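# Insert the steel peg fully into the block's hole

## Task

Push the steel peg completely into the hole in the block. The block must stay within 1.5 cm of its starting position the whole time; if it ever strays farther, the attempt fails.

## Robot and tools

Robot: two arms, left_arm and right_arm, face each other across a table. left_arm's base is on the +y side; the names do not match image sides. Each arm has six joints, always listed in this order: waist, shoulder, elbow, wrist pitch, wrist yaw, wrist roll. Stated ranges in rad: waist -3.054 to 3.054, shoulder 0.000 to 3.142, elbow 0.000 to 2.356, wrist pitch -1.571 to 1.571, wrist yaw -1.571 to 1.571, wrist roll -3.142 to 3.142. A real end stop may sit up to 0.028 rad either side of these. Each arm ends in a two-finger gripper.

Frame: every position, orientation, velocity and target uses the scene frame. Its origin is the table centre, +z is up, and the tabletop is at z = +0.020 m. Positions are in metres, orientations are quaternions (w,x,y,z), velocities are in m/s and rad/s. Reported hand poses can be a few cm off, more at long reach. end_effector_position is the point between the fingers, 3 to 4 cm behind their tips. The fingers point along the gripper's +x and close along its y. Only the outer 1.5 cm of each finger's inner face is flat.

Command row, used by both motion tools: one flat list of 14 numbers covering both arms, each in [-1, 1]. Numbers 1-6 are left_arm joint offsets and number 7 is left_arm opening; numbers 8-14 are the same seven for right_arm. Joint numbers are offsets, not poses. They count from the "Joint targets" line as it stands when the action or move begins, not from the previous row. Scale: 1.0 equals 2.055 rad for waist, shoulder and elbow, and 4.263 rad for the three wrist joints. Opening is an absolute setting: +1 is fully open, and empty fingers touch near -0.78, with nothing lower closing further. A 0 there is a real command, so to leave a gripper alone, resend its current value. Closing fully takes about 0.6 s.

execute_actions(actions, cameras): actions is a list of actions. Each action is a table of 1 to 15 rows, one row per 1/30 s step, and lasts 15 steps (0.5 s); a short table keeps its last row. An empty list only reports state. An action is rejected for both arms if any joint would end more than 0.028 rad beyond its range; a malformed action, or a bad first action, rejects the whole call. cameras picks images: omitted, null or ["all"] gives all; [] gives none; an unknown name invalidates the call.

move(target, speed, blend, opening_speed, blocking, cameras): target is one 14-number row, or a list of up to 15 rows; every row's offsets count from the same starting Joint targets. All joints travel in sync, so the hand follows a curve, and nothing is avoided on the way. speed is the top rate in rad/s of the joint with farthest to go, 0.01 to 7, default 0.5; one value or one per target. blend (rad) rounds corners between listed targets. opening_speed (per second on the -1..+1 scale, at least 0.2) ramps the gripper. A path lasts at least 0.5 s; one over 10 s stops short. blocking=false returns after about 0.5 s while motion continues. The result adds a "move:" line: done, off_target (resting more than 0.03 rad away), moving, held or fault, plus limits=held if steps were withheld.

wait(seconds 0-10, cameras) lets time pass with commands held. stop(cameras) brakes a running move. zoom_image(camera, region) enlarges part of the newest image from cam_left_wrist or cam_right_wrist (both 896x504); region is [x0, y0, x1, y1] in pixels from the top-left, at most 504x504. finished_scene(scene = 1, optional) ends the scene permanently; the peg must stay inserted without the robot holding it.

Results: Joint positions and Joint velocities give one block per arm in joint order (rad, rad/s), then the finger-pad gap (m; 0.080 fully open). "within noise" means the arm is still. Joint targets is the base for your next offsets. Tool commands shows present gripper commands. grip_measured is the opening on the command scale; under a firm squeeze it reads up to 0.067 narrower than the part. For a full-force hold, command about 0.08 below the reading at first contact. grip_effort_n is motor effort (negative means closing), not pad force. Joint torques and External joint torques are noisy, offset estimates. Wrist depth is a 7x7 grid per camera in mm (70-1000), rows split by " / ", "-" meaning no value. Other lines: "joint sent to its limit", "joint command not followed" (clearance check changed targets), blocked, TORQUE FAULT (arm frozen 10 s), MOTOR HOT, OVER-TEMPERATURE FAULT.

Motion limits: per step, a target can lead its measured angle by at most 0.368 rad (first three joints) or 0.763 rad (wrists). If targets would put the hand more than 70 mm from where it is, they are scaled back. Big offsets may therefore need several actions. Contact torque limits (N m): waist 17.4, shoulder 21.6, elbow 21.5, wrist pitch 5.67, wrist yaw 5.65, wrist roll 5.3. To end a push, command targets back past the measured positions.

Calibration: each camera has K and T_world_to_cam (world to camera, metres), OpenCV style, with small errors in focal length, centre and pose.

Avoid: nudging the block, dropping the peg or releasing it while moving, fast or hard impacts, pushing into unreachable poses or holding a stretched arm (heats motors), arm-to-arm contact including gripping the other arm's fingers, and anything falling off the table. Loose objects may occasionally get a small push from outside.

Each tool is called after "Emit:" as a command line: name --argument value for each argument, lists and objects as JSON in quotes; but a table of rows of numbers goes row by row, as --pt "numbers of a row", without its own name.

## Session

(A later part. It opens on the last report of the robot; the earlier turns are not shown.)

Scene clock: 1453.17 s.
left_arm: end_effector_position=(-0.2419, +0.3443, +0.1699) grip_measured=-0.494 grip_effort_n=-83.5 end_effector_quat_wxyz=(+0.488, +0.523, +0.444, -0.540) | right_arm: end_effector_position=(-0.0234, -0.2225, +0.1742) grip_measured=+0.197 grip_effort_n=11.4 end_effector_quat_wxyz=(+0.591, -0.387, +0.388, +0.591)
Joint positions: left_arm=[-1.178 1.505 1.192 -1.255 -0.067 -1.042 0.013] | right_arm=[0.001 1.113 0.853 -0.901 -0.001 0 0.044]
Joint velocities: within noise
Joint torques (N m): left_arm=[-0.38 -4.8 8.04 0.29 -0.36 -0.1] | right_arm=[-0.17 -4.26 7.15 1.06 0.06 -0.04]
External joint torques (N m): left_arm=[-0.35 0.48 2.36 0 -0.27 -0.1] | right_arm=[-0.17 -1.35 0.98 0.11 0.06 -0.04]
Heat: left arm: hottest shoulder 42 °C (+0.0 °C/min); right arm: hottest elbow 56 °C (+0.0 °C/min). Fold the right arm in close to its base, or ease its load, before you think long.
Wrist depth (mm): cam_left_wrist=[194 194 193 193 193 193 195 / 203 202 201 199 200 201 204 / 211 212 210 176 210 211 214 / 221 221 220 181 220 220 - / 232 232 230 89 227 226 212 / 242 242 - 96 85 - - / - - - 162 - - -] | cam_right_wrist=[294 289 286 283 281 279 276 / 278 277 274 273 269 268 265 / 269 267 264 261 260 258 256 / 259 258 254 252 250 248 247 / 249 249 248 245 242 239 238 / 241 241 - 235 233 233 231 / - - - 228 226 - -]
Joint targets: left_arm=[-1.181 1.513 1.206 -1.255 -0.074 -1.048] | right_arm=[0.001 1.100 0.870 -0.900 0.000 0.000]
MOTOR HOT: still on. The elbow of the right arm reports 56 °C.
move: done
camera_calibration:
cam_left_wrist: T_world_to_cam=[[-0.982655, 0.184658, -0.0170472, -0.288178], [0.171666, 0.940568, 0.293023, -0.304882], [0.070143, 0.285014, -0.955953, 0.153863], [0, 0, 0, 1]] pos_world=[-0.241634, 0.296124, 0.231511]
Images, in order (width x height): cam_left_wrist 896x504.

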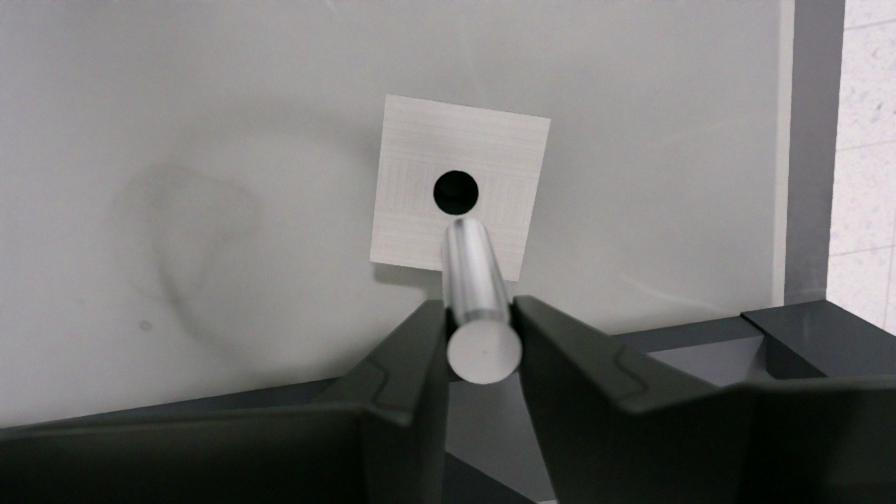

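Emit:
move --target '[0.02316, 0.00414, -0.0291, 0.01466, -0.00106, 0, -0.54, 0, 0, 0, 0, 0, 0, 0.2]' --speed 0.1 --cameras '["cam_left_wrist"]'

Scene clock: 1525.40 s.
left_arm: end_effector_position=(-0.2402, +0.3323, +0.1580) grip_measured=-0.494 grip_effort_n=-83.5 end_effector_quat_wxyz=(+0.500, +0.509, +0.454, -0.534) | right_arm: end_effector_position=(-0.0234, -0.2225, +0.1742) grip_measured=+0.197 grip_effort_n=11.4 end_effector_quat_wxyz=(+0.591, -0.387, +0.388, +0.591)
Joint positions: left_arm=[-1.135 1.514 1.153 -1.194 -0.072 -1.042 0.013] | right_arm=[0.001 1.113 0.853 -0.901 -0.001 0 0.044]
Joint velocities: within noise
Joint torques (N m): left_arm=[0.23 -4.64 5.78 0.38 -0.39 -0.16] | right_arm=[0.21 -4.56 7.27 1.04 0.04 -0.06]
External joint torques (N m): left_arm=[0.18 0.68 0.05 0.03 -0.29 -0.16] | right_arm=[0.21 -1.69 1.1 0.08 0.04 -0.06]
Heat: left arm: hottest elbow 44 °C (+2.0 °C/min); right arm: hottest elbow 56 °C (+0.0 °C/min). Fold the right arm in close to its base, or ease its load, before you think long.
Wrist depth (mm): cam_left_wrist=[182 183 182 183 183 183 183 / 190 190 190 191 191 190 193 / 201 199 199 164 198 199 201 / 208 208 207 168 206 208 212 / 217 217 216 94 214 218 223 / 226 226 - 96 85 - - / - - - 219 - - -] | cam_right_wrist=[294 290 285 285 281 281 277 / 279 277 275 272 271 267 265 / 270 267 264 262 260 257 256 / 258 257 255 253 250 248 246 / 249 248 246 245 243 239 239 / 241 241 - 234 233 232 230 / - - - 229 227 - -]
Joint targets: left_arm=[-1.133 1.522 1.146 -1.193 -0.078 -1.048] | right_arm=[0.001 1.100 0.870 -0.900 0.000 0.000]
MOTOR HOT: still on. The elbow of the right arm reports 56 °C.
move: done
camera_calibration:
cam_left_wrist: T_world_to_cam=[[-0.989763, 0.142388, -0.00970392, -0.273331], [0.133843, 0.949665, 0.283235, -0.300933], [0.0495447, 0.279036, -0.959002, 0.1433], [0, 0, 0, 1]] pos_world=[-0.237355, 0.284719, 0.220008]
Images, in order (width x height): cam_left_wrist 896x504.

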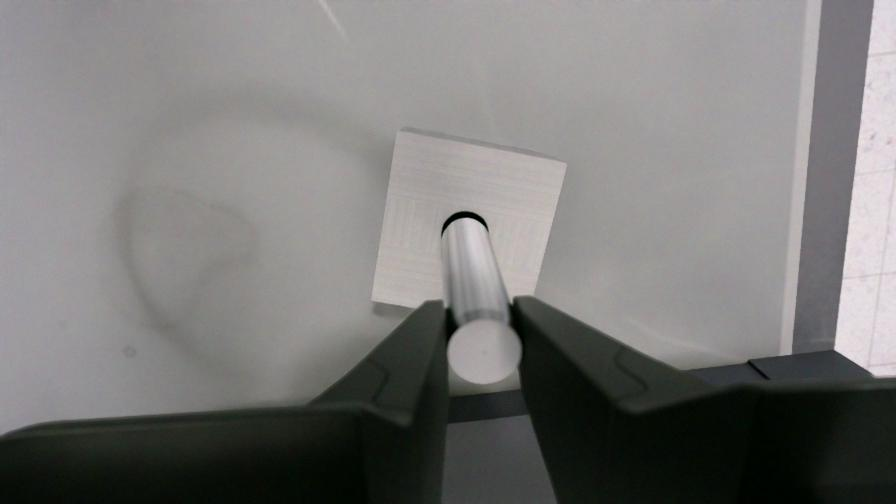

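Emit:
zoom_image --camera "cam_left_wrist" --region '[420, 195, 510, 285]'

Emit:
zoom_image --camera "cam_left_wrist" --region '[360, 110, 580, 310]'

Scaled by 5.600 from the camera's 896x504 image, which has a finer 1280x720 frame.

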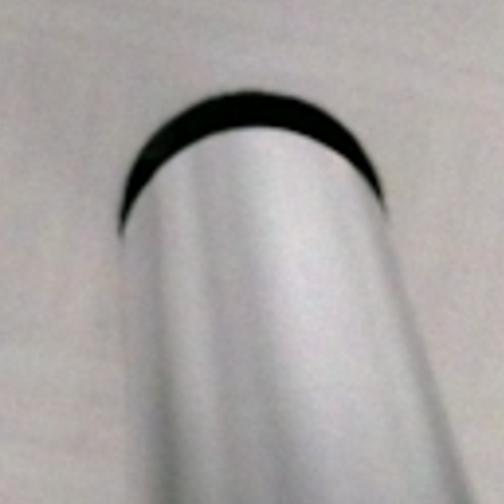

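Scaled by 2.291 from the camera's 896x504 image, which has a finer 1280x720 frame.

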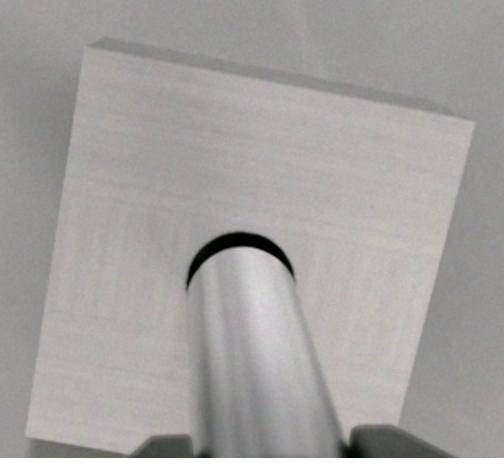

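Emit:
move --target '[-0.00243, 0.0003, -0.00944, 0.00469, 0, 0, -0.54, 0, 0, 0, 0, 0, 0, 0.2]' --speed 0.05 --cameras '["cam_left_wrist"]'

Emit:
zoom_image --camera "cam_left_wrist" --region '[420, 195, 510, 285]'

Scene clock: 1548.33 s.
left_arm: end_effector_position=(-0.2399, +0.3324, +0.1531) grip_measured=-0.494 grip_effort_n=-83.5 end_effector_quat_wxyz=(+0.500, +0.508, +0.455, -0.534) | right_arm: end_effector_position=(-0.0234, -0.2225, +0.1742) grip_measured=+0.197 grip_effort_n=11.4 end_effector_quat_wxyz=(+0.591, -0.387, +0.388, +0.591)
Joint positions: left_arm=[-1.135 1.514 1.134 -1.174 -0.072 -1.042 0.013] | right_arm=[0.001 1.113 0.853 -0.901 -0.001 0 0.044]
Joint velocities: within noise
Joint torques (N m): left_arm=[-0.26 -4.59 5.81 0.46 -0.33 -0.05] | right_arm=[0.21 -4.32 6.96 1.07 0.03 -0.01]
External joint torques (N m): left_arm=[-0.23 0.67 0.15 0.12 -0.24 -0.05] | right_arm=[0.22 -1.38 0.7 0.09 0.03 -0.01]
Heat: left arm: hottest elbow 43 °C (+0.0 °C/min); right arm: hottest elbow 56 °C (+0.0 °C/min). Fold the right arm in close to its base, or ease its load, before you think long.
Wrist depth (mm): cam_left_wrist=[178 179 178 179 179 179 179 / 186 186 186 186 186 186 186 / 193 194 194 159 192 194 196 / 203 203 203 163 201 204 205 / 213 212 210 94 208 213 217 / 220 220 - 96 85 - - / - - - 210 - - -] | cam_right_wrist=[292 290 286 283 280 277 277 / 281 278 275 272 271 269 266 / 270 267 266 261 260 257 256 / 259 257 255 253 251 249 246 / 250 249 246 245 243 239 238 / 241 241 - 234 232 233 230 / - - - 228 226 - -]
Joint targets: left_arm=[-1.138 1.522 1.127 -1.173 -0.078 -1.048] | right_arm=[0.001 1.100 0.870 -0.900 0.000 0.000]
MOTOR HOT: still on. The elbow of the right arm reports 56 °C.
move: done
camera_calibration:
cam_left_wrist: T_world_to_cam=[[-0.98977, 0.142384, -0.00904189, -0.273141], [0.134048, 0.94978, 0.282751, -0.299601], [0.048847, 0.278647, -0.959151, 0.138627], [0, 0, 0, 1]] pos_world=[-0.236958, 0.284818, 0.215207]
Images, in order (width x height): cam_left_wrist 896x504.

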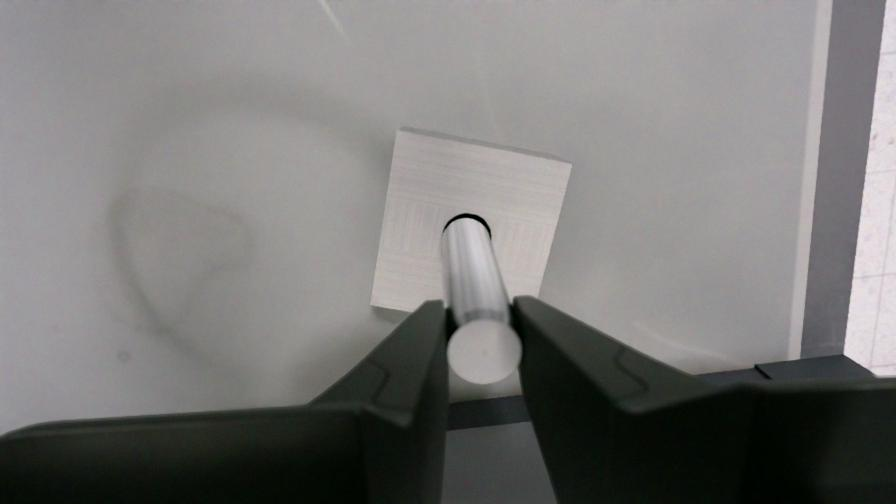

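Scaled by 5.600 from the camera's 896x504 image, which has a finer 1280x720 frame.

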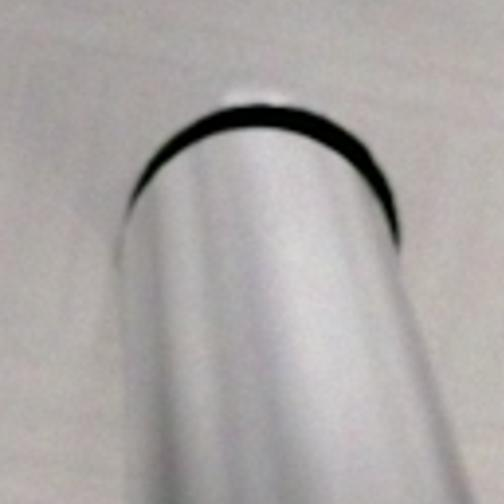

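Emit:
move --target '[-0.00122, 0.00039, -0.00255, 0.00142, 0, 0, -0.54, 0, 0, 0, 0, 0, 0, 0.2]' --speed 0.03 --cameras '["cam_left_wrist"]'

Emit:
zoom_image --camera "cam_left_wrist" --region '[420, 195, 510, 285]'

Scene clock: 1561.50 s.
left_arm: end_effector_position=(-0.2401, +0.3329, +0.1516) grip_measured=-0.494 grip_effort_n=-83.5 end_effector_quat_wxyz=(+0.499, +0.509, +0.454, -0.535) | right_arm: end_effector_position=(-0.0234, -0.2225, +0.1742) grip_measured=+0.197 grip_effort_n=11.4 end_effector_quat_wxyz=(+0.591, -0.387, +0.388, +0.591)
Joint positions: left_arm=[-1.138 1.515 1.128 -1.168 -0.072 -1.042 0.013] | right_arm=[0.001 1.113 0.853 -0.901 -0.001 0 0.044]
Joint velocities: within noise
Joint torques (N m): left_arm=[-0.29 -4.7 5.74 0.4 -0.31 -0.1] | right_arm=[0.29 -4.55 7.13 1 0.12 -0.09]
External joint torques (N m): left_arm=[-0.28 0.59 0.07 0.07 -0.22 -0.09] | right_arm=[0.31 -1.63 0.89 0.02 0.12 -0.09]
Heat: left arm: hottest elbow 43 °C (+0.0 °C/min); right arm: hottest elbow 56 °C (+0.0 °C/min). Fold the right arm in close to its base, or ease its load, before you think long.
Wrist depth (mm): cam_left_wrist=[177 177 177 177 178 178 177 / 184 185 185 185 184 185 185 / 192 192 192 158 191 193 195 / 201 202 202 162 200 201 204 / 211 211 208 94 207 211 214 / 219 218 - 96 85 - - / - - - 209 - - -] | cam_right_wrist=[292 289 286 283 282 279 276 / 281 279 275 273 271 269 265 / 270 268 264 262 260 257 256 / 258 258 254 253 250 248 247 / 250 248 246 244 243 239 238 / 241 242 - 234 233 232 231 / - - - 227 227 - -]
Joint targets: left_arm=[-1.140 1.523 1.121 -1.166 -0.078 -1.048] | right_arm=[0.001 1.100 0.870 -0.900 0.000 0.000]
MOTOR HOT: still on. The elbow of the right arm reports 56 °C.
move: done
camera_calibration:
cam_left_wrist: T_world_to_cam=[[-0.989454, 0.144565, -0.00902471, -0.274188], [0.136143, 0.949465, 0.282811, -0.299117], [0.0494531, 0.2786, -0.959133, 0.137195], [0, 0, 0, 1]] pos_world=[-0.237358, 0.285416, 0.213707]
Images, in order (width x height): cam_left_wrist 896x504.

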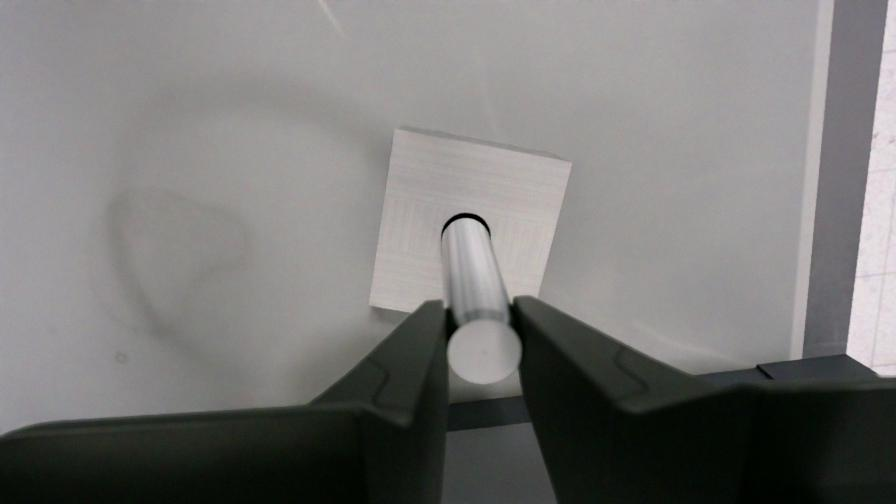

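Scaled by 5.600 from the camera's 896x504 image, which has a finer 1280x720 frame.

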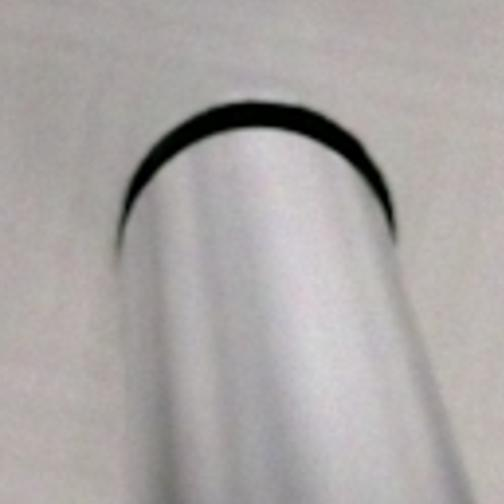

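Emit:
move --target '[0, 0.00105, -0.00604, 0.00342, 0, 0, -0.54, 0, 0, 0, 0, 0, 0, 0.2]' --speed 0.03 --cameras '["cam_left_wrist"]'

Emit:
zoom_image --camera "cam_left_wrist" --region '[420, 195, 510, 285]'

Scene clock: 1589.60 s.
left_arm: end_effector_position=(-0.2401, +0.3330, +0.1479) grip_measured=-0.494 grip_effort_n=-83.5 end_effector_quat_wxyz=(+0.499, +0.509, +0.454, -0.535) | right_arm: end_effector_position=(-0.0234, -0.2225, +0.1742) grip_measured=+0.197 grip_effort_n=11.4 end_effector_quat_wxyz=(+0.591, -0.387, +0.388, +0.591)
Joint positions: left_arm=[-1.138 1.517 1.116 -1.154 -0.072 -1.042 0.013] | right_arm=[0.001 1.113 0.853 -0.901 -0.001 0 0.044]
Joint velocities: within noise
Joint torques (N m): left_arm=[-0.27 -4.57 5.58 0.42 -0.35 -0.11] | right_arm=[-0.12 -4.36 7.1 1.06 0.11 -0.09]
External joint torques (N m): left_arm=[-0.27 0.72 -0.14 0.05 -0.25 -0.11] | right_arm=[-0.14 -1.43 0.87 0.09 0.12 -0.09]
Heat: left arm: hottest elbow 44 °C (+0.0 °C/min); right arm: hottest elbow 56 °C (+0.0 °C/min). Fold the right arm in close to its base, or ease its load, before you think long.
Wrist depth (mm): cam_left_wrist=[174 173 174 173 173 174 174 / 181 181 181 181 181 181 181 / 188 189 189 154 187 189 189 / 197 197 197 158 196 199 200 / 207 207 206 94 166 206 209 / 215 214 - 96 85 - - / - - - 205 - - -] | cam_right_wrist=[293 290 286 283 281 278 276 / 279 277 275 273 270 267 267 / 270 268 266 261 260 258 255 / 259 257 255 253 252 248 246 / 250 249 247 245 243 240 238 / 241 241 - 234 234 232 230 / - - - 228 227 - -]
Joint targets: left_arm=[-1.140 1.525 1.109 -1.152 -0.078 -1.048] | right_arm=[0.001 1.100 0.870 -0.900 0.000 0.000]
MOTOR HOT: still on. The elbow of the right arm reports 56 °C.
move: done
camera_calibration:
cam_left_wrist: T_world_to_cam=[[-0.989449, 0.144576, -0.00941794, -0.274139], [0.136035, 0.949429, 0.282982, -0.298122], [0.0498542, 0.278715, -0.959079, 0.133697], [0, 0, 0, 1]] pos_world=[-0.237357, 0.285417, 0.210007]
Images, in order (width x height): cam_left_wrist 896x504.

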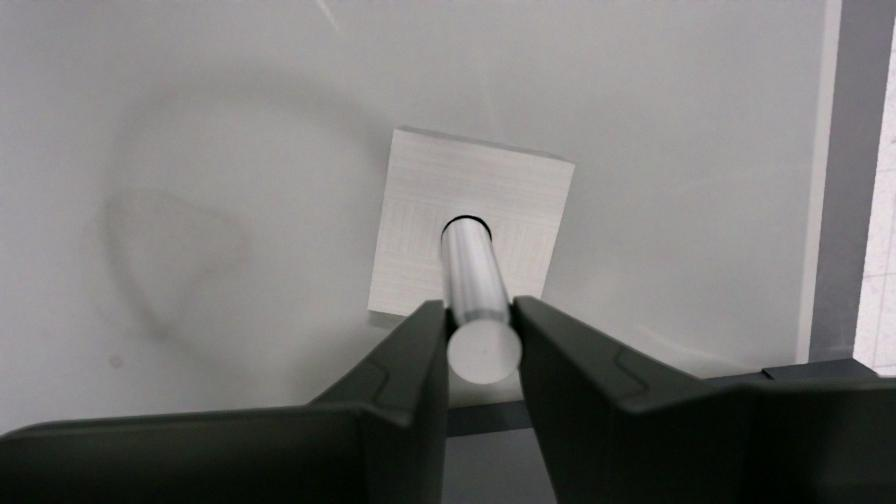

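Scaled by 5.600 from the camera's 896x504 image, which has a finer 1280x720 frame.

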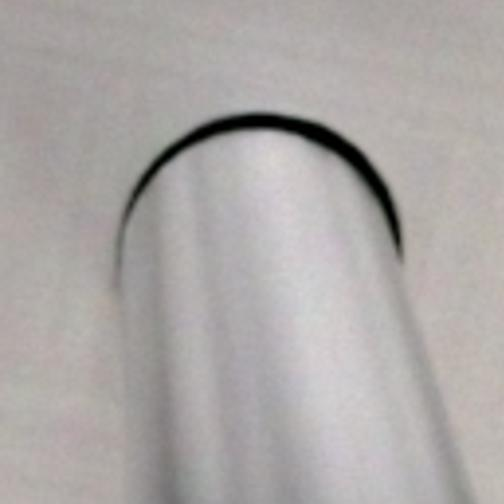

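Emit:
move --target '[0, 0.00191, -0.00797, 0.00476, 0, 0, -0.54, 0, 0, 0, 0, 0, 0, 0.2]' --speed 0.03 --cameras '["cam_left_wrist"]'

Emit:
zoom_image --camera "cam_left_wrist" --region '[420, 195, 510, 285]'

Scene clock: 1599.40 s.
left_arm: end_effector_position=(-0.2402, +0.3329, +0.1429) grip_measured=-0.494 grip_effort_n=-83.5 end_effector_quat_wxyz=(+0.499, +0.509, +0.454, -0.535) | right_arm: end_effector_position=(-0.0234, -0.2225, +0.1742) grip_measured=+0.197 grip_effort_n=11.4 end_effector_quat_wxyz=(+0.591, -0.387, +0.388, +0.591)
Joint positions: left_arm=[-1.138 1.521 1.099 -1.133 -0.072 -1.042 0.013] | right_arm=[0.001 1.113 0.853 -0.901 -0.001 0 0.044]
Joint velocities: within noise
Joint torques (N m): left_arm=[-0.17 -4.59 5.81 0.4 -0.31 -0.17] | right_arm=[-0.09 -4.22 7.08 1.05 0.09 -0.06]
External joint torques (N m): left_arm=[-0.15 0.73 0.21 0.08 -0.22 -0.17] | right_arm=[-0.05 -1.33 0.9 0.09 0.09 -0.07]
Heat: left arm: hottest elbow 43 °C (+0.0 °C/min); right arm: hottest elbow 56 °C (+0.0 °C/min). Fold the right arm in close to its base, or ease its load, before you think long.
Wrist depth (mm): cam_left_wrist=[169 169 169 168 169 169 170 / 175 176 176 175 177 176 177 / 184 184 184 149 181 184 185 / 191 192 192 154 190 193 193 / 201 202 199 94 160 201 204 / 210 208 - 96 85 - - / - - - 199 - - -] | cam_right_wrist=[292 292 287 285 281 278 277 / 280 277 276 273 270 269 264 / 269 268 265 262 260 258 255 / 259 258 255 253 252 249 246 / 250 248 247 244 243 240 238 / 241 240 - 235 232 232 230 / - - - 228 226 - -]
Joint targets: left_arm=[-1.140 1.529 1.092 -1.132 -0.078 -1.048] | right_arm=[0.001 1.100 0.870 -0.900 0.000 0.000]
MOTOR HOT: still on. The elbow of the right arm reports 56 °C.
move: done
camera_calibration:
cam_left_wrist: T_world_to_cam=[[-0.989449, 0.144576, -0.00941794, -0.274271], [0.136035, 0.949429, 0.282982, -0.296599], [0.0498542, 0.278715, -0.959079, 0.128934], [0, 0, 0, 1]] pos_world=[-0.237457, 0.285317, 0.205007]
Images, in order (width x height): cam_left_wrist 896x504.

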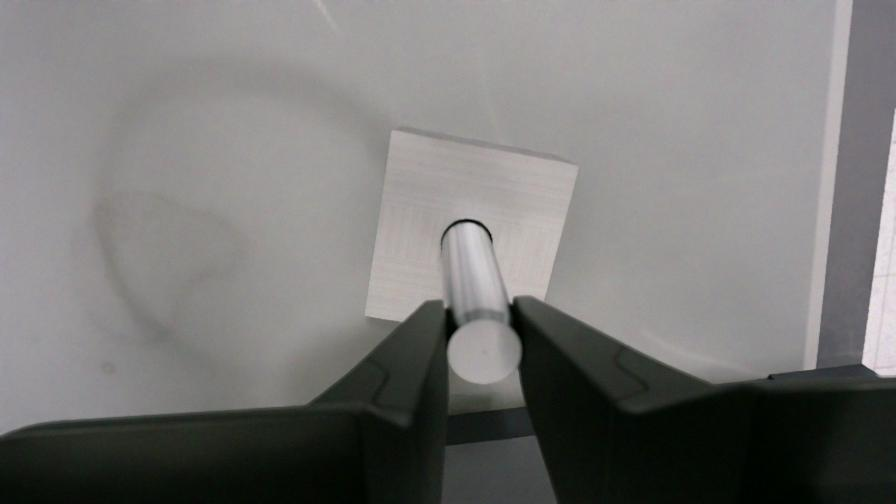

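Scaled by 5.600 from the camera's 896x504 image, which has a finer 1280x720 frame.

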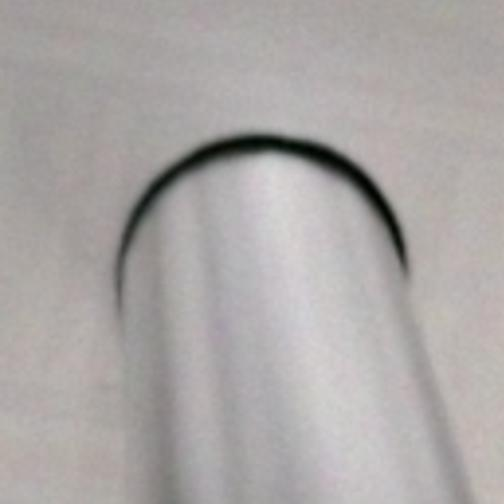

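Emit:
move --pt "0 0.00182 -0.0081 0.00478 0 0 -0.54 0 0 0 0 0 0 0.2" --pt "0 0.00382 -0.01607 0.00958 0 0 -0.54 0 0 0 0 0 0 0.2" --speed 0.04 --cameras '["cam_left_wrist"]'

Emit:
zoom_image --camera "cam_left_wrist" --region '[420, 195, 510, 285]'

Scene clock: 1604.03 s.
left_arm: end_effector_position=(-0.2404, +0.3328, +0.1331) grip_measured=-0.494 grip_effort_n=-83.5 end_effector_quat_wxyz=(+0.499, +0.508, +0.454, -0.535) | right_arm: end_effector_position=(-0.0234, -0.2225, +0.1742) grip_measured=+0.197 grip_effort_n=10.9 end_effector_quat_wxyz=(+0.591, -0.387, +0.388, +0.591)
Joint positions: left_arm=[-1.138 1.529 1.067 -1.092 -0.072 -1.042 0.013] | right_arm=[0.001 1.113 0.853 -0.901 -0.001 0 0.044]
Joint velocities: within noise
Joint torques (N m): left_arm=[-0.24 -4.56 5.45 0.35 -0.3 -0.11] | right_arm=[-0.07 -4.37 6.99 1.01 0.13 -0.03]
External joint torques (N m): left_arm=[-0.24 0.68 -0.09 0.01 -0.21 -0.1] | right_arm=[-0.06 -1.5 0.82 0.05 0.13 -0.03]
Heat: left arm: hottest elbow 43 °C (+0.0 °C/min); right arm: hottest elbow 56 °C (+0.0 °C/min). Fold the right arm in close to its base, or ease its load, before you think long.
Wrist depth (mm): cam_left_wrist=[160 160 160 159 161 160 161 / 166 166 167 166 168 167 167 / 174 174 174 140 172 176 175 / 182 182 183 144 181 182 183 / 191 191 189 94 150 191 192 / 198 198 - 96 85 - - / - - - 190 - - -] | cam_right_wrist=[293 290 286 283 281 278 277 / 279 277 274 273 270 269 266 / 270 266 265 261 260 256 256 / 259 257 254 252 251 248 245 / 250 249 247 244 242 240 238 / 242 240 - 234 233 232 231 / - - - 227 227 - -]
Joint targets: left_arm=[-1.140 1.537 1.060 -1.091 -0.078 -1.047] | right_arm=[0.001 1.100 0.870 -0.900 0.000 0.000]
MOTOR HOT: still on. The elbow of the right arm reports 56 °C.
move: done
camera_calibration:
cam_left_wrist: T_world_to_cam=[[-0.989451, 0.144611, -0.00859973, -0.27462], [0.136344, 0.949662, 0.282052, -0.293553], [0.0489546, 0.277904, -0.959361, 0.119737], [0, 0, 0, 1]] pos_world=[-0.23756, 0.285214, 0.195307]
Images, in order (width x height): cam_left_wrist 896x504.

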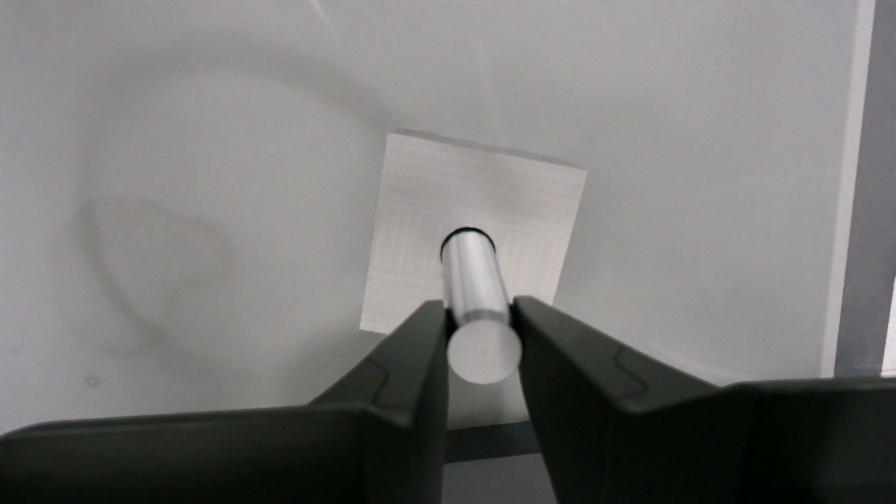

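Scaled by 5.600 from the camera's 896x504 image, which has a finer 1280x720 frame.

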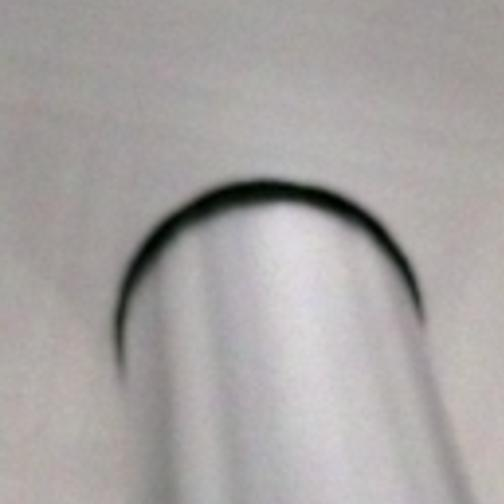

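Emit:
move --pt "0 0.00221 -0.0078 0.00483 0 0 -0.54 0 0 0 0 0 0 0.2" --pt "0 0.00463 -0.01544 0.00967 0 0 -0.54 0 0 0 0 0 0 0.2" --speed 0.04 --cameras '["cam_left_wrist"]'

Emit:
zoom_image --camera "cam_left_wrist" --region '[420, 195, 510, 285]'

Scene clock: 1622.80 s.
left_arm: end_effector_position=(-0.2405, +0.3324, +0.1245) grip_measured=-0.494 grip_effort_n=-83.5 end_effector_quat_wxyz=(+0.499, +0.507, +0.454, -0.536) | right_arm: end_effector_position=(-0.0234, -0.2225, +0.1742) grip_measured=+0.197 grip_effort_n=11.4 end_effector_quat_wxyz=(+0.591, -0.387, +0.388, +0.591)
Joint positions: left_arm=[-1.138 1.535 1.037 -1.053 -0.074 -1.042 0.013] | right_arm=[0.001 1.113 0.853 -0.901 -0.001 0 0.044]
Joint velocities: within noise
Joint torques (N m): left_arm=[-0.4 -4.25 5.22 0.63 -0.29 -0.12] | right_arm=[-0.05 -4.55 7.18 1.03 0.06 -0.06]
External joint torques (N m): left_arm=[-0.38 1.05 -0.34 0.27 -0.2 -0.12] | right_arm=[-0.04 -1.67 1.04 0.1 0.07 -0.06]
Heat: left arm: hottest elbow 43 °C (-1.0 °C/min); right arm: hottest elbow 57 °C (+1.0 °C/min). Fold the right arm in close to its base, or ease its load, before you think long.
Wrist depth (mm): cam_left_wrist=[152 153 153 153 152 153 153 / 158 159 159 159 159 159 160 / 165 166 166 131 135 165 167 / 171 173 172 136 140 174 175 / 181 181 180 94 141 181 183 / 187 189 - 96 85 - - / - - - 184 - - -] | cam_right_wrist=[293 289 288 283 280 278 277 / 281 278 274 272 270 268 266 / 270 267 266 262 260 257 256 / 259 256 255 253 250 249 246 / 251 248 248 245 243 240 238 / 242 240 - 234 234 232 230 / - - - 229 226 - -]
Joint targets: left_arm=[-1.140 1.547 1.028 -1.050 -0.078 -1.047] | right_arm=[0.001 1.100 0.870 -0.900 0.000 0.000]
MOTOR HOT: still on. The elbow of the right arm reports 57 °C.
move: done
camera_calibration:
cam_left_wrist: T_world_to_cam=[[-0.989474, 0.144538, -0.00709483, -0.27495], [0.136847, 0.950516, 0.278912, -0.290559], [0.0470571, 0.275005, -0.96029, 0.112067], [0, 0, 0, 1]] pos_world=[-0.237567, 0.285103, 0.186707]
Images, in order (width x height): cam_left_wrist 896x504.

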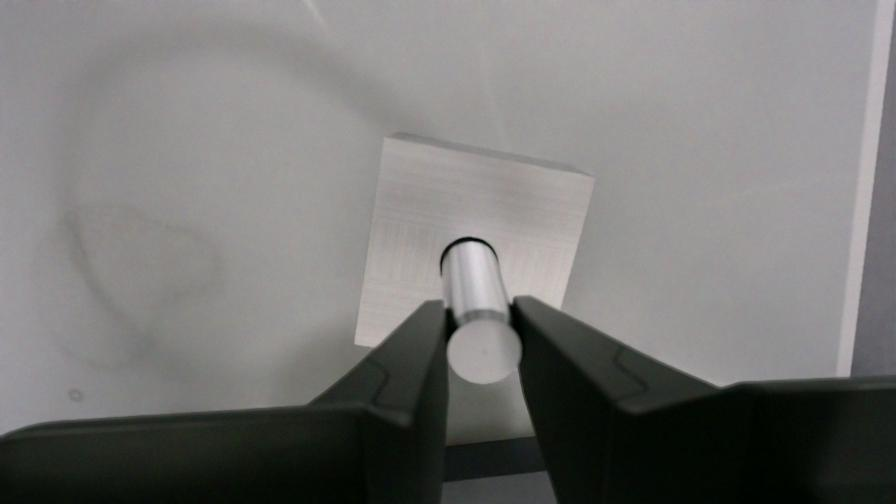

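Scaled by 5.600 from the camera's 896x504 image, which has a finer 1280x720 frame.

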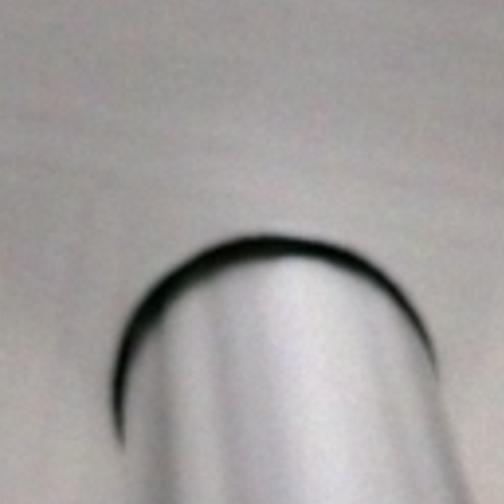

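Emit:
zoom_image --camera "cam_left_wrist" --region '[330, 300, 730, 504]'

Scaled by 1.260 from the camera's 896x504 image, which has a finer 1280x720 frame.

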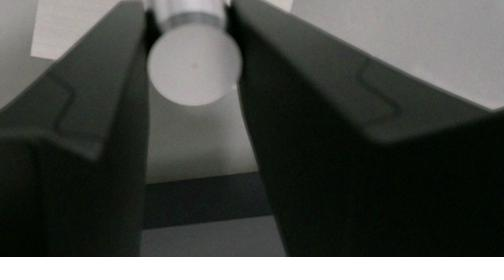

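Emit:
move --target '[0, 0.00105, -0.003, 0.00195, 0, 0, -0.54, 0, 0, 0, 0, 0, 0, 0.2]' --speed 0.03 --cameras '["cam_left_wrist"]'

Scene clock: 1642.00 s.
left_arm: end_effector_position=(-0.2404, +0.3323, +0.1228) grip_measured=-0.494 grip_effort_n=-83.5 end_effector_quat_wxyz=(+0.500, +0.507, +0.453, -0.537) | right_arm: end_effector_position=(-0.0234, -0.2225, +0.1742) grip_measured=+0.197 grip_effort_n=11.4 end_effector_quat_wxyz=(+0.591, -0.387, +0.388, +0.591)
Joint positions: left_arm=[-1.138 1.536 1.032 -1.046 -0.075 -1.042 0.013] | right_arm=[0.001 1.113 0.853 -0.901 -0.001 0 0.044]
Joint velocities: within noise
Joint torques (N m): left_arm=[-0.2 -3.99 5.25 0.61 -0.22 -0.15] | right_arm=[-0.22 -4.43 7.24 0.99 0.06 -0.06]
External joint torques (N m): left_arm=[-0.18 1.33 -0.27 0.27 -0.12 -0.15] | right_arm=[-0.21 -1.55 1.06 0.03 0.06 -0.06]
Heat: left arm: hottest elbow 43 °C (-1.0 °C/min); right arm: hottest elbow 57 °C (+1.0 °C/min). Fold the right arm in close to its base, or ease its load, before you think long.
Wrist depth (mm): cam_left_wrist=[151 151 152 152 152 152 152 / 157 158 157 158 158 158 158 / 164 164 164 130 152 164 165 / 171 171 170 134 138 172 172 / 179 179 178 94 97 180 181 / 186 186 - 96 85 - - / - - - 184 - - -] | cam_right_wrist=[292 290 286 284 280 278 277 / 280 278 274 271 270 267 266 / 270 267 264 262 259 257 256 / 260 257 254 252 251 247 246 / 250 248 247 244 244 240 238 / 241 241 - 234 233 233 230 / - - - 228 227 - -]
Joint targets: left_arm=[-1.140 1.549 1.022 -1.041 -0.078 -1.047] | right_arm=[0.001 1.100 0.870 -0.900 0.000 0.000]
MOTOR HOT: still on. The elbow of the right arm reports 57 °C.
move: done
camera_calibration:
cam_left_wrist: T_world_to_cam=[[-0.989473, 0.144553, -0.00691577, -0.274886], [0.136957, 0.950776, 0.27797, -0.289901], [0.0467567, 0.274096, -0.960565, 0.110793], [0, 0, 0, 1]] pos_world=[-0.237469, 0.284999, 0.185107]
Images, in order (width x height): cam_left_wrist 896x504.

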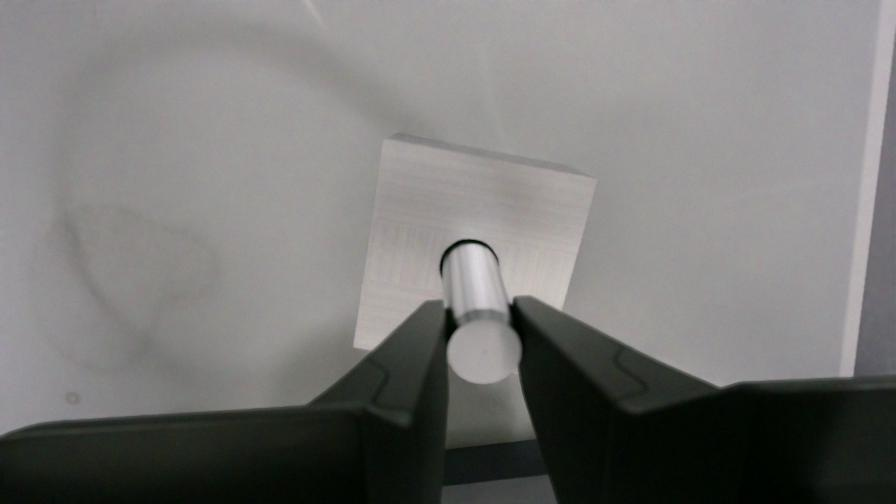

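Emit:
zoom_image --camera "cam_left_wrist" --region '[430, 215, 520, 305]'

Scaled by 5.600 from the camera's 896x504 image, which has a finer 1280x720 frame.

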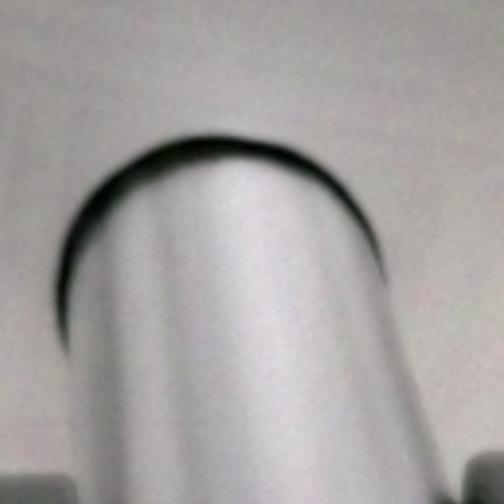

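Emit:
move --target '[0.01012, 0.0015, 0.0014, -0.0011, 0.00645, 0, -0.54, 0, 0, 0, 0, 0, 0, 0.2]' --speed 0.03 --cameras '["cam_left_wrist"]'

Emit:
zoom_image --camera "cam_left_wrist" --region '[430, 215, 520, 305]'

Scene clock: 1667.40 s.
left_arm: end_effector_position=(-0.2397, +0.3312, +0.1212) grip_measured=-0.494 grip_effort_n=-83.5 end_effector_quat_wxyz=(+0.498, +0.507, +0.463, -0.529) | right_arm: end_effector_position=(-0.0234, -0.2225, +0.1742) grip_measured=+0.197 grip_effort_n=11.4 end_effector_quat_wxyz=(+0.591, -0.387, +0.388, +0.591)
Joint positions: left_arm=[-1.122 1.542 1.031 -1.045 -0.056 -1.042 0.013] | right_arm=[0.001 1.113 0.853 -0.901 -0.001 0 0.044]
Joint velocities: within noise
Joint torques (N m): left_arm=[0.08 -4.57 5.37 0.19 0.12 -0.11] | right_arm=[0.19 -4.38 6.99 1.11 0.08 -0.09]
External joint torques (N m): left_arm=[0.13 0.81 -0.2 -0.15 0.19 -0.11] | right_arm=[0.19 -1.49 0.81 0.15 0.09 -0.09]
Heat: left arm: hottest elbow 42 °C (-1.0 °C/min); right arm: hottest elbow 57 °C (+0.0 °C/min). Fold the right arm in close to its base, or ease its load, before you think long.
Wrist depth (mm): cam_left_wrist=[148 148 148 149 150 150 149 / 154 154 155 155 156 156 157 / 161 162 161 128 144 163 163 / 168 169 168 131 135 171 172 / 177 177 176 94 138 180 180 / 184 185 - 96 85 - - / - - - 183 - - -] | cam_right_wrist=[292 289 287 284 279 278 277 / 279 279 274 273 271 269 266 / 270 268 265 262 260 257 256 / 260 257 255 253 250 248 246 / 250 248 246 245 243 240 238 / 240 241 - 235 232 233 230 / - - - 228 227 - -]
Joint targets: left_arm=[-1.120 1.552 1.024 -1.046 -0.051 -1.047] | right_arm=[0.001 1.100 0.870 -0.900 0.000 0.000]
MOTOR HOT: still on. The elbow of the right arm reports 57 °C.
move: done
camera_calibration:
cam_left_wrist: T_world_to_cam=[[-0.991638, 0.129047, -0.000867098, -0.270139], [0.123012, 0.947247, 0.295957, -0.292872], [0.0390137, 0.293375, -0.955201, 0.100561], [0, 0, 0, 1]] pos_world=[-0.235777, 0.282781, 0.1825]
Images, in order (width x height): cam_left_wrist 896x504.

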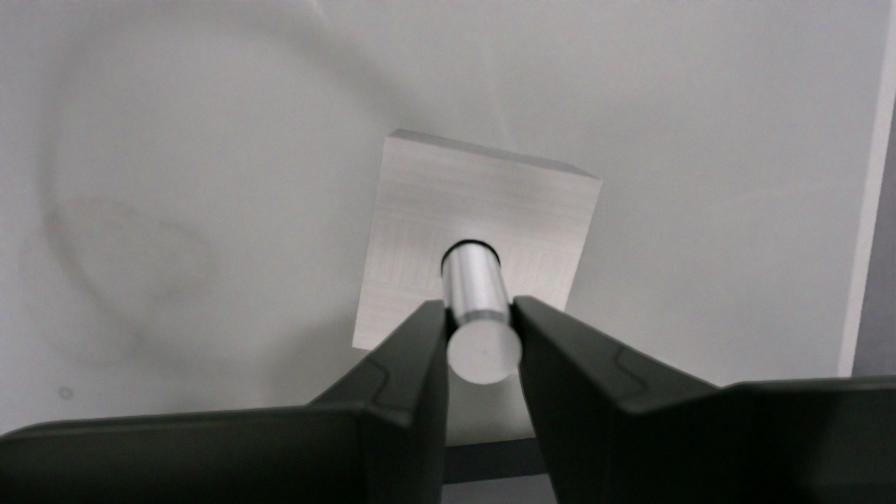

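Scaled by 5.600 from the camera's 896x504 image, which has a finer 1280x720 frame.

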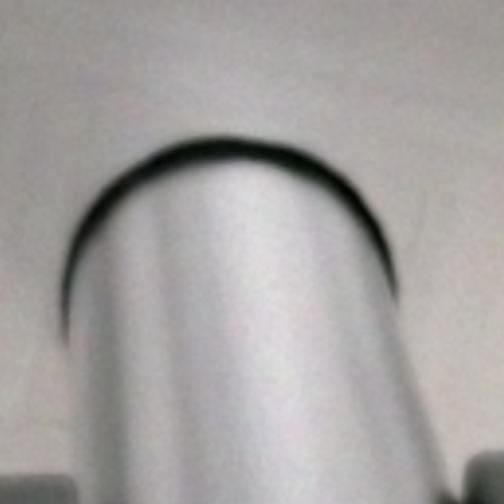

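Emit:
move --target '[0, 0.00158, -0.00453, 0.00292, 0, 0, -0.54, 0, 0, 0, 0, 0, 0, 0.2]' --speed 0.03 --cameras '["cam_left_wrist"]'

Emit:
zoom_image --camera "cam_left_wrist" --region '[430, 215, 520, 305]'

Scene clock: 1673.30 s.
left_arm: end_effector_position=(-0.2400, +0.3312, +0.1186) grip_measured=-0.494 grip_effort_n=-83.5 end_effector_quat_wxyz=(+0.498, +0.507, +0.464, -0.529) | right_arm: end_effector_position=(-0.0234, -0.2225, +0.1742) grip_measured=+0.197 grip_effort_n=11.4 end_effector_quat_wxyz=(+0.591, -0.387, +0.388, +0.591)
Joint positions: left_arm=[-1.122 1.545 1.024 -1.034 -0.055 -1.042 0.013] | right_arm=[0.001 1.113 0.853 -0.901 -0.001 0 0.044]
Joint velocities: within noise
Joint torques (N m): left_arm=[0.22 -4.49 5.45 0.35 0.11 -0.12] | right_arm=[0.11 -4.41 7.16 1.13 0.14 -0.04]
External joint torques (N m): left_arm=[0.27 0.87 -0.09 0 0.19 -0.12] | right_arm=[0.12 -1.47 0.95 0.16 0.14 -0.04]
Heat: left arm: hottest elbow 42 °C (-1.0 °C/min); right arm: hottest elbow 57 °C (+0.0 °C/min). Fold the right arm in close to its base, or ease its load, before you think long.
Wrist depth (mm): cam_left_wrist=[145 145 146 146 147 147 148 / 152 152 153 152 153 153 154 / 158 159 159 125 134 161 161 / 166 166 166 129 132 168 169 / 174 175 174 94 135 177 178 / 181 181 - 183 85 - - / - - - 183 - - -] | cam_right_wrist=[292 290 288 284 280 278 275 / 282 278 275 274 269 267 265 / 270 267 265 261 260 257 256 / 260 256 254 254 252 249 247 / 249 248 246 245 243 240 238 / 241 241 - 234 234 232 231 / - - - 228 226 - -]
Joint targets: left_arm=[-1.120 1.555 1.015 -1.034 -0.050 -1.047] | right_arm=[0.001 1.100 0.870 -0.900 0.000 0.000]
MOTOR HOT: still on. The elbow of the right arm reports 57 °C.
move: done
camera_calibration:
cam_left_wrist: T_world_to_cam=[[-0.991632, 0.129097, -0.000305625, -0.270456], [0.123218, 0.947175, 0.296103, -0.292035], [0.0385157, 0.293588, -0.955156, 0.0978994], [0, 0, 0, 1]] pos_world=[-0.235979, 0.282782, 0.179899]
Images, in order (width x height): cam_left_wrist 896x504.

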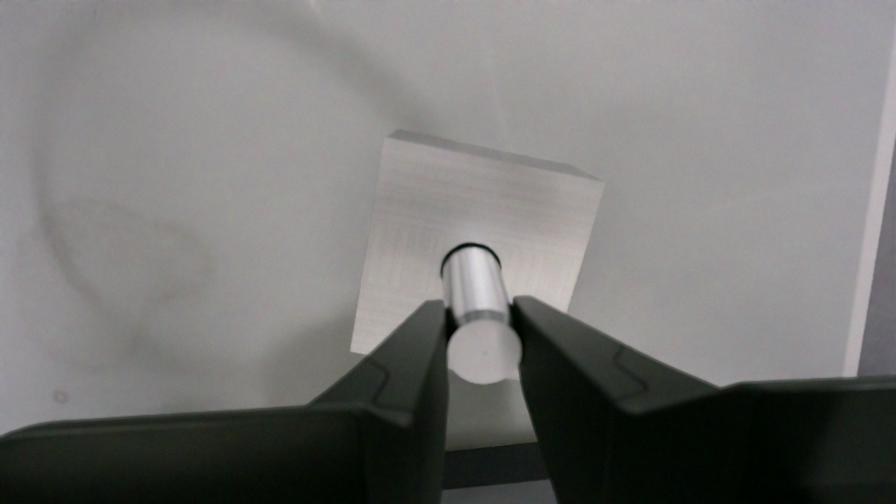

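Scaled by 5.600 from the camera's 896x504 image, which has a finer 1280x720 frame.

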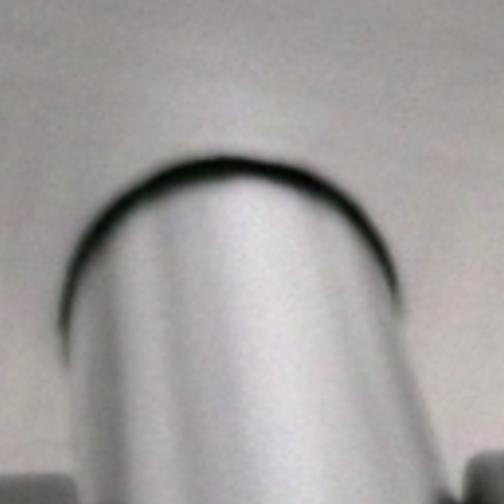

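Emit:
move --target '[0, 0.00161, -0.00443, 0.00291, 0, 0, -0.54, 0, 0, 0, 0, 0, 0, 0.2]' --speed 0.03 --cameras '["cam_left_wrist"]'

Emit:
zoom_image --camera "cam_left_wrist" --region '[430, 215, 520, 305]'

Scene clock: 1678.37 s.
left_arm: end_effector_position=(-0.2400, +0.3310, +0.1158) grip_measured=-0.494 grip_effort_n=-83.5 end_effector_quat_wxyz=(+0.498, +0.507, +0.464, -0.529) | right_arm: end_effector_position=(-0.0234, -0.2225, +0.1742) grip_measured=+0.197 grip_effort_n=11.4 end_effector_quat_wxyz=(+0.591, -0.387, +0.388, +0.591)
Joint positions: left_arm=[-1.121 1.548 1.015 -1.022 -0.055 -1.042 0.013] | right_arm=[0.001 1.113 0.853 -0.901 -0.001 0 0.044]
Joint velocities: within noise
Joint torques (N m): left_arm=[0.01 -4.7 5.1 0.33 0.14 -0.12] | right_arm=[-0.04 -4.42 7.23 1.06 0.01 -0.11]
External joint torques (N m): left_arm=[0.02 0.61 -0.37 -0.01 0.22 -0.12] | right_arm=[-0.04 -1.58 1.12 0.12 0.02 -0.11]
Heat: left arm: hottest elbow 42 °C (-1.0 °C/min); right arm: hottest elbow 57 °C (+0.0 °C/min). Fold the right arm in close to its base, or ease its load, before you think long.
Wrist depth (mm): cam_left_wrist=[143 143 144 144 145 145 145 / 150 149 149 149 151 151 152 / 156 155 157 122 148 158 159 / 163 163 164 127 130 166 167 / 171 171 170 94 132 175 175 / 178 178 - 180 85 - - / - - - 183 - - -] | cam_right_wrist=[294 290 288 283 279 278 277 / 279 277 274 274 270 267 265 / 271 267 265 261 260 257 256 / 259 258 255 254 251 248 246 / 250 248 246 243 243 239 238 / 241 241 - 234 233 232 231 / - - - 228 226 - -]
Joint targets: left_arm=[-1.120 1.558 1.006 -1.021 -0.050 -1.047] | right_arm=[0.001 1.100 0.870 -0.900 0.000 0.000]
MOTOR HOT: still on. The elbow of the right arm reports 57 °C.
move: done
camera_calibration:
cam_left_wrist: T_world_to_cam=[[-0.991682, 0.128708, 0.000260483, -0.270448], [0.123028, 0.947318, 0.295725, -0.291158], [0.0378154, 0.293297, -0.955273, 0.0952876], [0, 0, 0, 1]] pos_world=[-0.235981, 0.282681, 0.177199]
Images, in order (width x height): cam_left_wrist 896x504.

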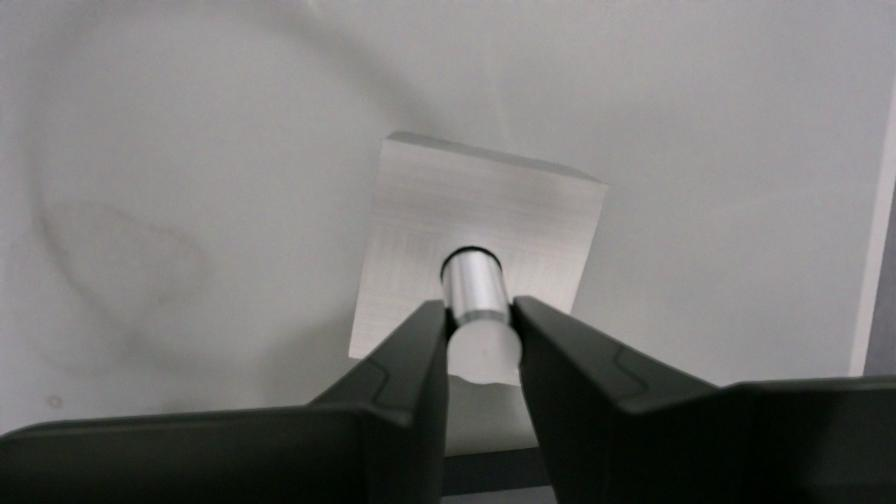

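Scaled by 5.600 from the camera's 896x504 image, which has a finer 1280x720 frame.

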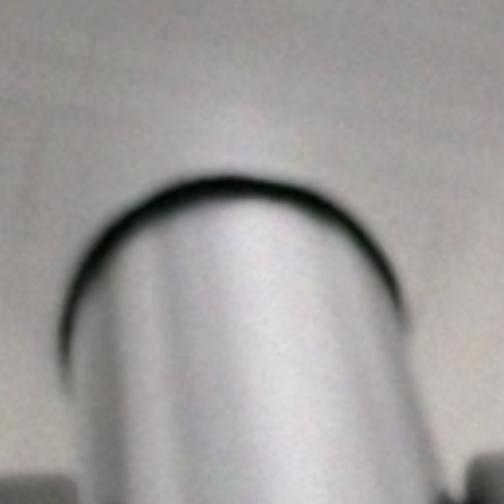

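Emit:
move --target '[0, 0.0011, -0.00293, 0.00196, 0, 0, -0.54, 0, 0, 0, 0, 0, 0, 0.2]' --speed 0.03 --cameras '["cam_left_wrist"]'

Emit:
zoom_image --camera "cam_left_wrist" --region '[430, 215, 520, 305]'

Scene clock: 1683.43 s.
left_arm: end_effector_position=(-0.2400, +0.3310, +0.1151) grip_measured=-0.494 grip_effort_n=-83.5 end_effector_quat_wxyz=(+0.498, +0.506, +0.464, -0.530) | right_arm: end_effector_position=(-0.0234, -0.2225, +0.1742) grip_measured=+0.197 grip_effort_n=10.9 end_effector_quat_wxyz=(+0.591, -0.387, +0.388, +0.591)
Joint positions: left_arm=[-1.121 1.548 1.013 -1.018 -0.055 -1.042 0.013] | right_arm=[0.001 1.113 0.853 -0.901 -0.001 0 0.044]
Joint velocities: within noise
Joint torques (N m): left_arm=[0.34 -4.04 4.83 0.66 0.1 -0.11] | right_arm=[-0.16 -4.29 7.2 1 0.07 -0.11]
External joint torques (N m): left_arm=[0.35 1.34 -0.67 0.32 0.18 -0.11] | right_arm=[-0.13 -1.42 1.08 0.06 0.07 -0.11]
Heat: left arm: hottest elbow 42 °C (-1.0 °C/min); right arm: hottest elbow 57 °C (+0.0 °C/min). Fold the right arm in close to its base, or ease its load, before you think long.
Wrist depth (mm): cam_left_wrist=[143 142 143 143 145 144 145 / 150 149 149 149 150 150 152 / 155 154 156 123 151 158 159 / 162 163 163 126 129 165 166 / 170 170 170 94 132 174 175 / - 177 - 179 85 - - / - - - 184 - - -] | cam_right_wrist=[293 292 286 283 281 279 276 / 279 277 275 272 270 269 265 / 270 266 264 261 260 257 255 / 259 259 255 253 251 249 246 / 250 249 247 244 243 240 238 / 241 241 - 235 232 232 231 / - - - 228 226 - -]
Joint targets: left_arm=[-1.120 1.561 1.000 -1.013 -0.050 -1.047] | right_arm=[0.001 1.100 0.870 -0.900 0.000 0.000]
MOTOR HOT: still on. The elbow of the right arm reports 57 °C.
move: done
camera_calibration:
cam_left_wrist: T_world_to_cam=[[-0.991684, 0.128696, 0.000940034, -0.270567], [0.123232, 0.94742, 0.295311, -0.290857], [0.0371148, 0.292971, -0.955401, 0.0945683], [0, 0, 0, 1]] pos_world=[-0.235984, 0.282679, 0.176498]
Images, in order (width x height): cam_left_wrist 896x504.

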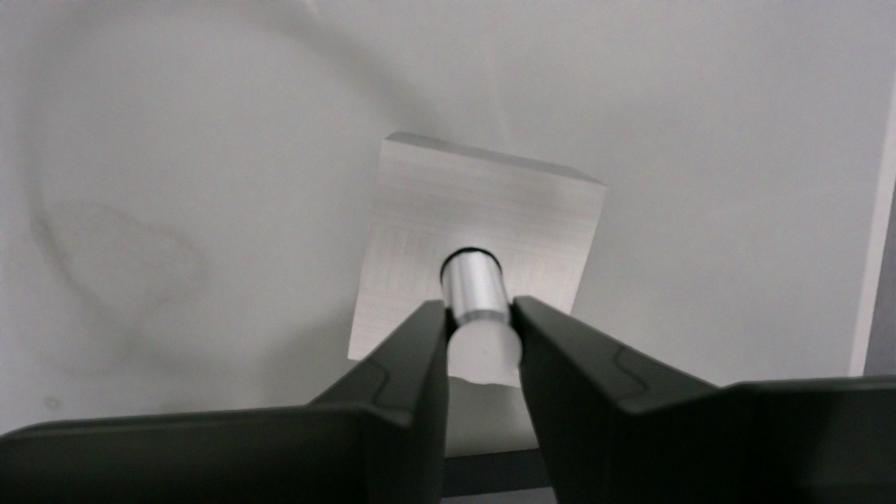

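Scaled by 5.600 from the camera's 896x504 image, which has a finer 1280x720 frame.

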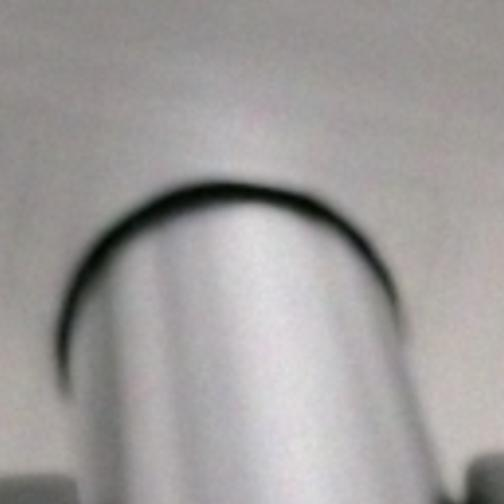

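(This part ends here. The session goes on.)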